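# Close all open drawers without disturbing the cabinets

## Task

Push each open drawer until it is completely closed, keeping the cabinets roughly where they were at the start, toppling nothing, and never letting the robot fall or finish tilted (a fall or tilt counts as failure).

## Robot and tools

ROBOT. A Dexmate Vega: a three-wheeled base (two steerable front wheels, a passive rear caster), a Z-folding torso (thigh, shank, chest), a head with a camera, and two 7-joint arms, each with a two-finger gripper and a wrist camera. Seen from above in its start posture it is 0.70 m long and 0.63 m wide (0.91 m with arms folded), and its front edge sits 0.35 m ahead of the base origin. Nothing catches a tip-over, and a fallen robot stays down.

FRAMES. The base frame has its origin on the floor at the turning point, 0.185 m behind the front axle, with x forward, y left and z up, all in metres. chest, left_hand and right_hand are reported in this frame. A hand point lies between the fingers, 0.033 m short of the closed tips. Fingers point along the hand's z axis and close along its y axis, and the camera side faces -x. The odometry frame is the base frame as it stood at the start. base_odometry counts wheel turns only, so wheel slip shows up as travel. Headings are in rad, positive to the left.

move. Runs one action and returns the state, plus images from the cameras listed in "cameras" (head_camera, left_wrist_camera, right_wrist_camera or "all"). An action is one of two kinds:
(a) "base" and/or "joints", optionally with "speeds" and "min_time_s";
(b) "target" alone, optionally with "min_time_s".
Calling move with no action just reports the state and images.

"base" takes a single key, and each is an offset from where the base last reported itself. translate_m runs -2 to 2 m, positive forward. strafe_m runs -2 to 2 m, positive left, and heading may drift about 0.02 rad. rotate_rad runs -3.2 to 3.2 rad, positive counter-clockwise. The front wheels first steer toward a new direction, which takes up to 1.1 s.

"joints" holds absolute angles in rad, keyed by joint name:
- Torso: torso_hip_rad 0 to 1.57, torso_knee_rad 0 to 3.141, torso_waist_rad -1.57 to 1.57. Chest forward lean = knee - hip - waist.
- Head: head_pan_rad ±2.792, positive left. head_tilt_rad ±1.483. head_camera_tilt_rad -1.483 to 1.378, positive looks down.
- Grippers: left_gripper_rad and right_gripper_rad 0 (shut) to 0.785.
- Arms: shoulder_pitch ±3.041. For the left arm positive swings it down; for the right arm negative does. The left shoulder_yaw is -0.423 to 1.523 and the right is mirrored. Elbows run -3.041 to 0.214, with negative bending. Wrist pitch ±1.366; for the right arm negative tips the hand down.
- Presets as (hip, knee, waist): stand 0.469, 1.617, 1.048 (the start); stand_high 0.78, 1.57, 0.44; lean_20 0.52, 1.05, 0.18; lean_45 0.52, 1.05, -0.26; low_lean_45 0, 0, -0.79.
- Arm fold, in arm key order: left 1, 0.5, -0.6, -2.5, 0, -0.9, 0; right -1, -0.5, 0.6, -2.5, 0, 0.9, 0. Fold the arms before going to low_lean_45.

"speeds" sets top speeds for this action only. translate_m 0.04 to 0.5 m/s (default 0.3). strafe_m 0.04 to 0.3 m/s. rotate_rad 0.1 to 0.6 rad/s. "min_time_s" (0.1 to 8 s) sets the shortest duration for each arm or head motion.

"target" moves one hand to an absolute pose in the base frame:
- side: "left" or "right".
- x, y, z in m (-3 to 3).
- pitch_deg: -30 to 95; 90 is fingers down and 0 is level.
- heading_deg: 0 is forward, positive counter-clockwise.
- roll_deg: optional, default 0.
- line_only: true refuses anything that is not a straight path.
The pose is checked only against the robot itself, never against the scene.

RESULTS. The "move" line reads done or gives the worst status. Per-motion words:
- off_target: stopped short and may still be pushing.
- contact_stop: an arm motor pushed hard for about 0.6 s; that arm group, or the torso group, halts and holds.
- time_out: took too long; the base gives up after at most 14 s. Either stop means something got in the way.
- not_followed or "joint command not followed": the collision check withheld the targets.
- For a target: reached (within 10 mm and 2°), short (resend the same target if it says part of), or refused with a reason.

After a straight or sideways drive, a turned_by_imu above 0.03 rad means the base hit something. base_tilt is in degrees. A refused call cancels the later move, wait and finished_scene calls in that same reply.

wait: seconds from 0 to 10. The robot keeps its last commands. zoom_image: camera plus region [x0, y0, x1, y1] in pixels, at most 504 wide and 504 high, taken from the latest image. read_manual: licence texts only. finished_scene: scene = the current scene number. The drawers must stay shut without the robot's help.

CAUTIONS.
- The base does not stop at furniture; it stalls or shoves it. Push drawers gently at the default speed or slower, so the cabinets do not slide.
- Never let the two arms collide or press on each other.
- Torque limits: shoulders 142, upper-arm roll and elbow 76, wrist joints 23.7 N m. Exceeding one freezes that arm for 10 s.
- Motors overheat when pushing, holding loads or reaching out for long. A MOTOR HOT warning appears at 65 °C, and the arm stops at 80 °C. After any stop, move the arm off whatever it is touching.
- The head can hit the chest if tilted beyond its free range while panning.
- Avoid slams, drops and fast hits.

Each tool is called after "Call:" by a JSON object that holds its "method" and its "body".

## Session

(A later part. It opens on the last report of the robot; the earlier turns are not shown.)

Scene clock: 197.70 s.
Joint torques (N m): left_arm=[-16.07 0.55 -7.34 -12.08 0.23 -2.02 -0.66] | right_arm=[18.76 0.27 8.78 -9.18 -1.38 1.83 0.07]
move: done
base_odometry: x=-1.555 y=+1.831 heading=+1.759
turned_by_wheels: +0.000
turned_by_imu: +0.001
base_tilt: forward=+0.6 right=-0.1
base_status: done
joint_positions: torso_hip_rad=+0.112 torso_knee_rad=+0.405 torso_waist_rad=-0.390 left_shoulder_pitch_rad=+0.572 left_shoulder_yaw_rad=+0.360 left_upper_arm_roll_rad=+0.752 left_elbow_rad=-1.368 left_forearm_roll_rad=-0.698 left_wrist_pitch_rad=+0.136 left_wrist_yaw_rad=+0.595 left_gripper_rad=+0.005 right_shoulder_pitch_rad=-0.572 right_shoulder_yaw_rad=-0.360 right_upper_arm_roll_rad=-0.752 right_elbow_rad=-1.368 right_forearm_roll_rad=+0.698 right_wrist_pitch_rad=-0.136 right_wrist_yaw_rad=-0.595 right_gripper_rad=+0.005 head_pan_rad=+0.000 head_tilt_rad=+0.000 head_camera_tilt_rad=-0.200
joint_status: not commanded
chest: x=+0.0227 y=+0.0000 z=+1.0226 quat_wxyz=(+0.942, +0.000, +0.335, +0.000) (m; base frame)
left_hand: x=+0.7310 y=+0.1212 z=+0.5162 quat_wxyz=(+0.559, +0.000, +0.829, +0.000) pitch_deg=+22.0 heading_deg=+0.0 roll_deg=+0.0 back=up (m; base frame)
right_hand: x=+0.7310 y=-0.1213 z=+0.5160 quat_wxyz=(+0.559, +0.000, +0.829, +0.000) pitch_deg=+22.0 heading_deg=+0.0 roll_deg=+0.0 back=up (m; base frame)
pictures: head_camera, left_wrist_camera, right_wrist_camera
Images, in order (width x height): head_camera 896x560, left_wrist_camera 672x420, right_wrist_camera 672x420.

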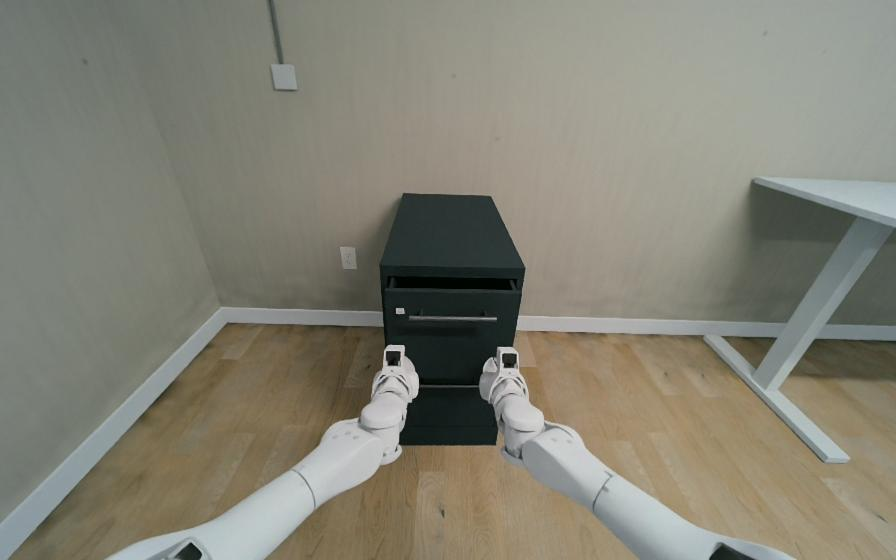

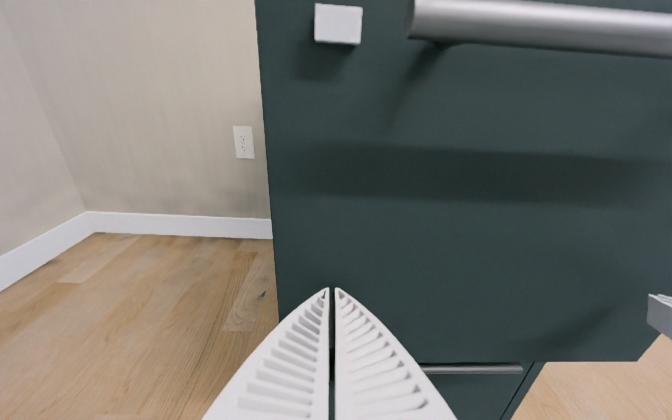

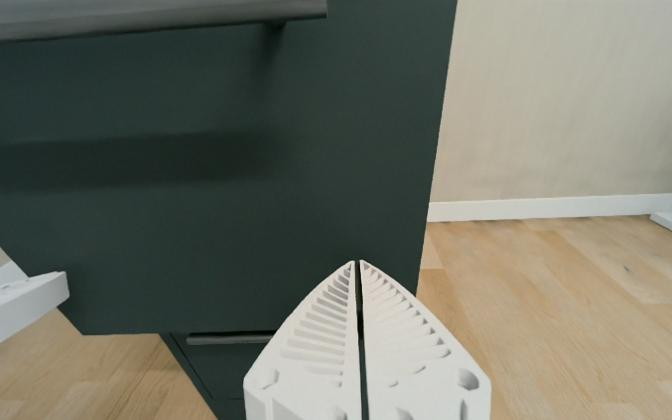

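Call:
{"method": "move", "body": {"base": {"translate_m": 0.045}, "speeds": {"translate_m": 0.1}, "cameras": ["all"]}}

Scene clock: 205.50 s.
Joint torques (N m): left_arm=[-17.38 -0.71 -9.43 -10.28 0.2 -2.45 -0.27] | right_arm=[18.35 0.73 8.49 -9.86 -1.42 1.95 0.05]
move: done
base_odometry: x=-1.564 y=+1.875 heading=+1.759
turned_by_wheels: +0.000
turned_by_imu: +0.000
base_tilt: forward=+0.7 right=-0.1
base_status: done
joint_positions: torso_hip_rad=+0.112 torso_knee_rad=+0.405 torso_waist_rad=-0.390 left_shoulder_pitch_rad=+0.572 left_shoulder_yaw_rad=+0.360 left_upper_arm_roll_rad=+0.752 left_elbow_rad=-1.368 left_forearm_roll_rad=-0.698 left_wrist_pitch_rad=+0.136 left_wrist_yaw_rad=+0.595 left_gripper_rad=+0.005 right_shoulder_pitch_rad=-0.572 right_shoulder_yaw_rad=-0.360 right_upper_arm_roll_rad=-0.752 right_elbow_rad=-1.368 right_forearm_roll_rad=+0.698 right_wrist_pitch_rad=-0.136 right_wrist_yaw_rad=-0.595 right_gripper_rad=+0.005 head_pan_rad=+0.000 head_tilt_rad=+0.000 head_camera_tilt_rad=-0.200
joint_status: not commanded
chest: x=+0.0227 y=+0.0000 z=+1.0226 quat_wxyz=(+0.942, +0.000, +0.335, +0.000) (m; base frame)
left_hand: x=+0.7310 y=+0.1212 z=+0.5162 quat_wxyz=(+0.559, +0.000, +0.829, +0.000) pitch_deg=+22.0 heading_deg=+0.0 roll_deg=+0.0 back=up (m; base frame)
right_hand: x=+0.7310 y=-0.1213 z=+0.5161 quat_wxyz=(+0.559, +0.000, +0.829, +0.000) pitch_deg=+22.0 heading_deg=+0.0 roll_deg=+0.0 back=up (m; base frame)
pictures: head_camera, left_wrist_camera, right_wrist_camera
Images, in order (width x height): head_camera 896x560, left_wrist_camera 672x420, right_wrist_camera 672x420.

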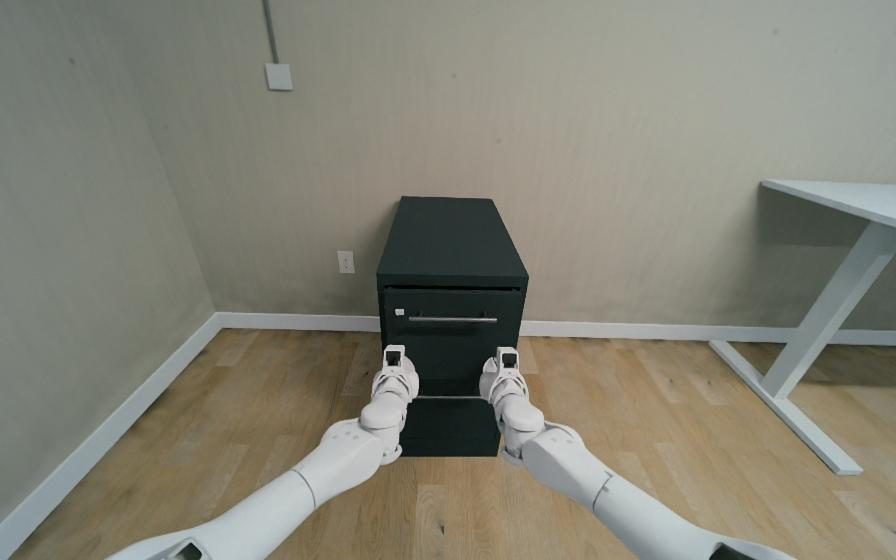

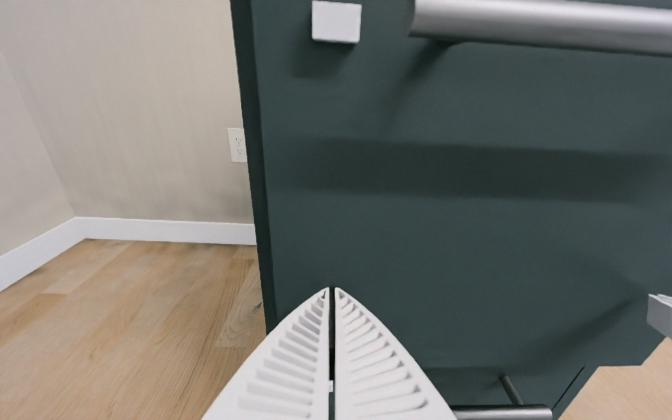

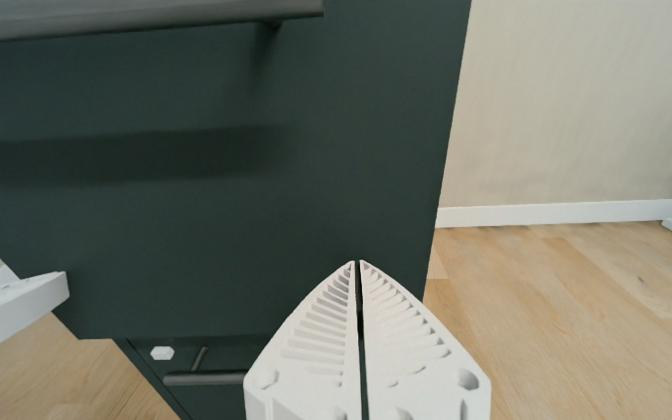

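Call:
{"method": "move", "body": {"base": {"translate_m": 0.04}, "speeds": {"translate_m": 0.1}, "cameras": ["all"]}}

Scene clock: 211.57 s.
Joint torques (N m): left_arm=[-25.78 0.89 -14.05 -11.49 1.85 -3.56 -0.8] | right_arm=[18.9 0.73 9.09 -9.85 -1.97 2.72 0.03]
move: done
base_odometry: x=-1.572 y=+1.914 heading=+1.758
turned_by_wheels: +0.000
turned_by_imu: +0.000
base_tilt: forward=+0.7 right=-0.1
base_status: done
joint_positions: torso_hip_rad=+0.113 torso_knee_rad=+0.405 torso_waist_rad=-0.390 left_shoulder_pitch_rad=+0.573 left_shoulder_yaw_rad=+0.360 left_upper_arm_roll_rad=+0.753 left_elbow_rad=-1.368 left_forearm_roll_rad=-0.698 left_wrist_pitch_rad=+0.137 left_wrist_yaw_rad=+0.595 left_gripper_rad=+0.005 right_shoulder_pitch_rad=-0.572 right_shoulder_yaw_rad=-0.360 right_upper_arm_roll_rad=-0.752 right_elbow_rad=-1.368 right_forearm_roll_rad=+0.698 right_wrist_pitch_rad=-0.137 right_wrist_yaw_rad=-0.595 right_gripper_rad=+0.005 head_pan_rad=+0.000 head_tilt_rad=+0.000 head_camera_tilt_rad=-0.200
joint_status: not commanded
chest: x=+0.0224 y=+0.0000 z=+1.0227 quat_wxyz=(+0.942, +0.000, +0.335, +0.000) (m; base frame)
left_hand: x=+0.7305 y=+0.1211 z=+0.5158 quat_wxyz=(+0.559, +0.000, +0.829, +0.000) pitch_deg=+22.0 heading_deg=+0.0 roll_deg=+0.0 back=up (m; base frame)
right_hand: x=+0.7309 y=-0.1213 z=+0.5163 quat_wxyz=(+0.559, +0.000, +0.829, +0.000) pitch_deg=+22.0 heading_deg=+0.0 roll_deg=+0.0 back=up (m; base frame)
pictures: head_camera, left_wrist_camera, right_wrist_camera
Images, in order (width x height): head_camera 896x560, left_wrist_camera 672x420, right_wrist_camera 672x420.

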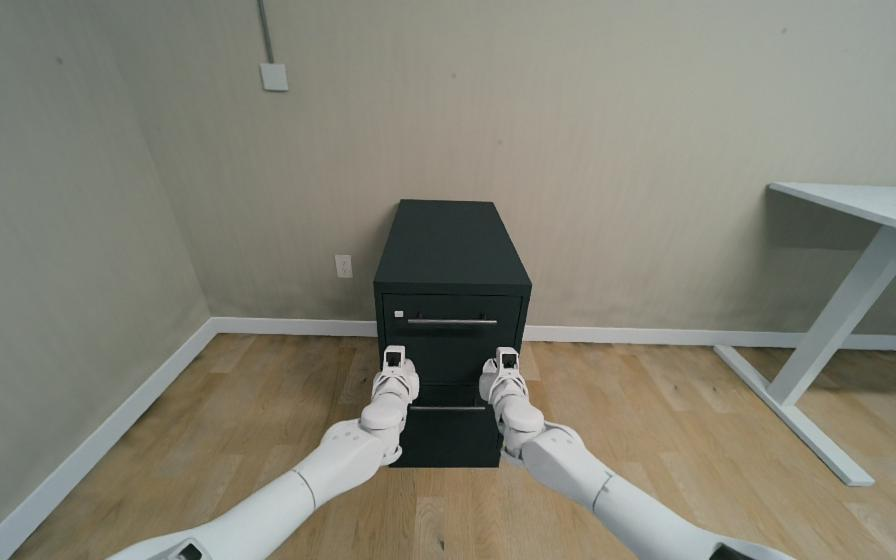

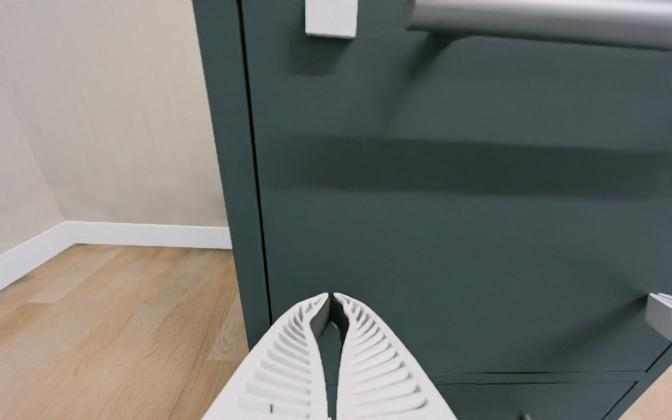

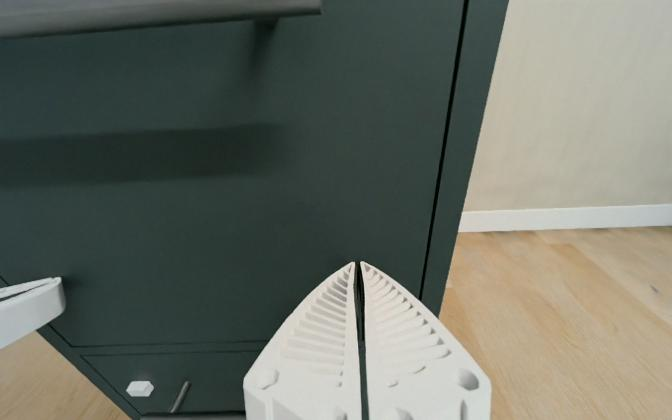

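Call:
{"method": "move", "body": {"base": {"translate_m": 0.014}, "speeds": {"translate_m": 0.08}, "cameras": ["all"]}}

Scene clock: 216.90 s.
Joint torques (N m): left_arm=[-29.59 -2.57 -18.35 -13.08 1.81 -4.11 -1.21] | right_arm=[23.58 -0.26 13.67 -8.72 -3.22 4.42 0.32]
move: done
base_odometry: x=-1.574 y=+1.928 heading=+1.758
turned_by_wheels: +0.000
turned_by_imu: -0.001
base_tilt: forward=+0.5 right=-0.1
base_status: done
joint_positions: torso_hip_rad=+0.113 torso_knee_rad=+0.405 torso_waist_rad=-0.390 left_shoulder_pitch_rad=+0.573 left_shoulder_yaw_rad=+0.360 left_upper_arm_roll_rad=+0.753 left_elbow_rad=-1.368 left_forearm_roll_rad=-0.699 left_wrist_pitch_rad=+0.137 left_wrist_yaw_rad=+0.595 left_gripper_rad=+0.005 right_shoulder_pitch_rad=-0.573 right_shoulder_yaw_rad=-0.360 right_upper_arm_roll_rad=-0.753 right_elbow_rad=-1.368 right_forearm_roll_rad=+0.699 right_wrist_pitch_rad=-0.137 right_wrist_yaw_rad=-0.595 right_gripper_rad=+0.005 head_pan_rad=+0.000 head_tilt_rad=+0.000 head_camera_tilt_rad=-0.200
joint_status: not commanded
chest: x=+0.0222 y=+0.0000 z=+1.0227 quat_wxyz=(+0.942, +0.000, +0.334, +0.000) (m; base frame)
left_hand: x=+0.7303 y=+0.1211 z=+0.5157 quat_wxyz=(+0.559, +0.000, +0.829, +0.000) pitch_deg=+22.1 heading_deg=+0.0 roll_deg=+0.0 back=up (m; base frame)
right_hand: x=+0.7306 y=-0.1211 z=+0.5160 quat_wxyz=(+0.559, +0.000, +0.829, +0.000) pitch_deg=+22.0 heading_deg=+0.0 roll_deg=+0.0 back=up (m; base frame)
pictures: head_camera, left_wrist_camera, right_wrist_camera
Images, in order (width x height): head_camera 896x560, left_wrist_camera 672x420, right_wrist_camera 672x420.

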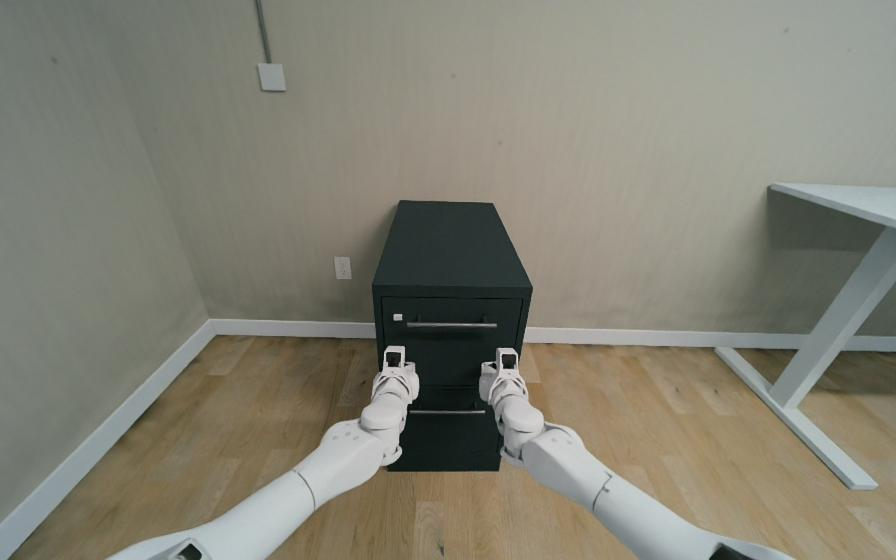

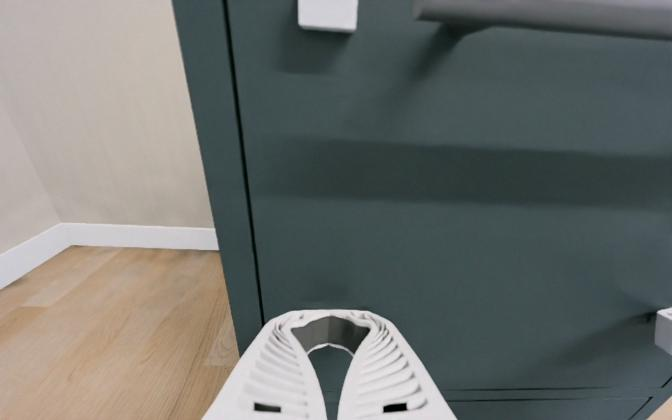

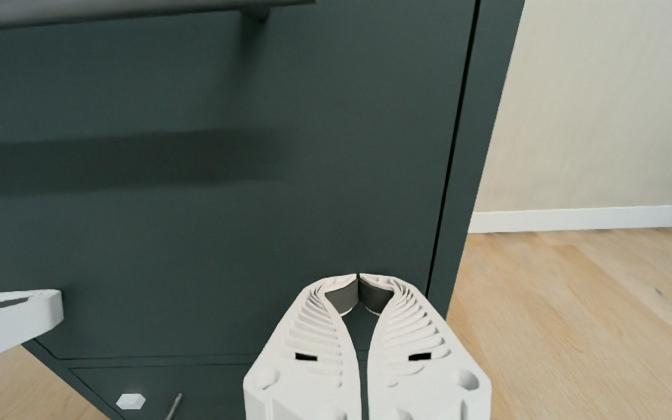

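Call:
{"method": "move", "body": {"base": {"translate_m": -0.1}, "speeds": {"translate_m": 0.15}, "cameras": ["head_camera"]}}

Call:
{"method": "finished_scene", "body": {"scene": 3}}

Scene clock: 223.77 s.
Joint torques (N m): left_arm=[-17.95 0.07 -10.31 -10.16 0.8 -2.55 -0.58] | right_arm=[19.95 0.74 9.16 -9.16 -1.33 2.19 0.15]
move: done
base_odometry: x=-1.555 y=+1.830 heading=+1.758
turned_by_wheels: +0.000
turned_by_imu: +0.001
base_tilt: forward=+0.7 right=-0.1
base_status: done
joint_positions: torso_hip_rad=+0.113 torso_knee_rad=+0.405 torso_waist_rad=-0.390 left_shoulder_pitch_rad=+0.572 left_shoulder_yaw_rad=+0.360 left_upper_arm_roll_rad=+0.752 left_elbow_rad=-1.368 left_forearm_roll_rad=-0.698 left_wrist_pitch_rad=+0.136 left_wrist_yaw_rad=+0.595 left_gripper_rad=+0.005 right_shoulder_pitch_rad=-0.572 right_shoulder_yaw_rad=-0.360 right_upper_arm_roll_rad=-0.752 right_elbow_rad=-1.368 right_forearm_roll_rad=+0.698 right_wrist_pitch_rad=-0.136 right_wrist_yaw_rad=-0.595 right_gripper_rad=+0.005 head_pan_rad=+0.000 head_tilt_rad=+0.000 head_camera_tilt_rad=-0.200
joint_status: not commanded
chest: x=+0.0226 y=+0.0000 z=+1.0226 quat_wxyz=(+0.942, +0.000, +0.335, +0.000) (m; base frame)
left_hand: x=+0.7310 y=+0.1212 z=+0.5162 quat_wxyz=(+0.559, +0.000, +0.829, +0.000) pitch_deg=+22.0 heading_deg=+0.0 roll_deg=+0.0 back=up (m; base frame)
right_hand: x=+0.7310 y=-0.1213 z=+0.5161 quat_wxyz=(+0.559, +0.000, +0.829, +0.000) pitch_deg=+22.0 heading_deg=+0.0 roll_deg=+0.0 back=up (m; base frame)
pictures: head_camera
Images, in order (width x height): head_camera 896x560.

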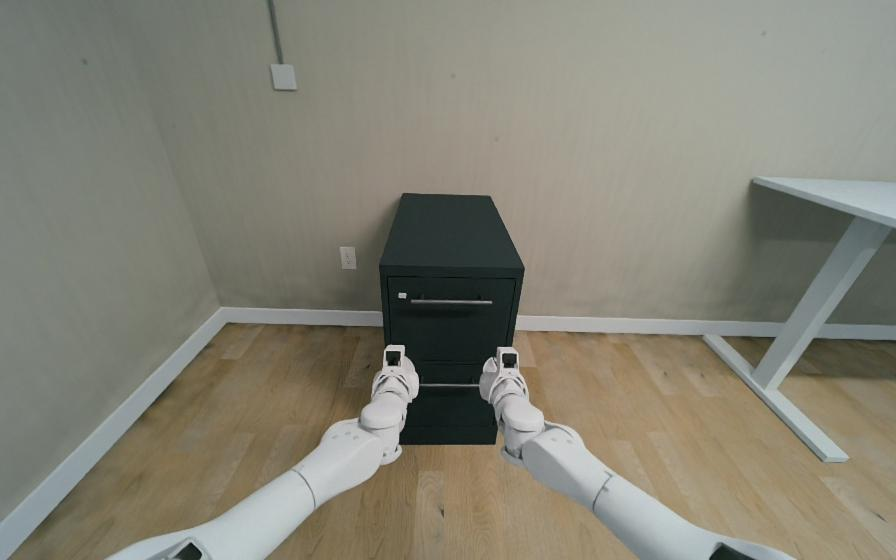

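The scene is finished: the task was done.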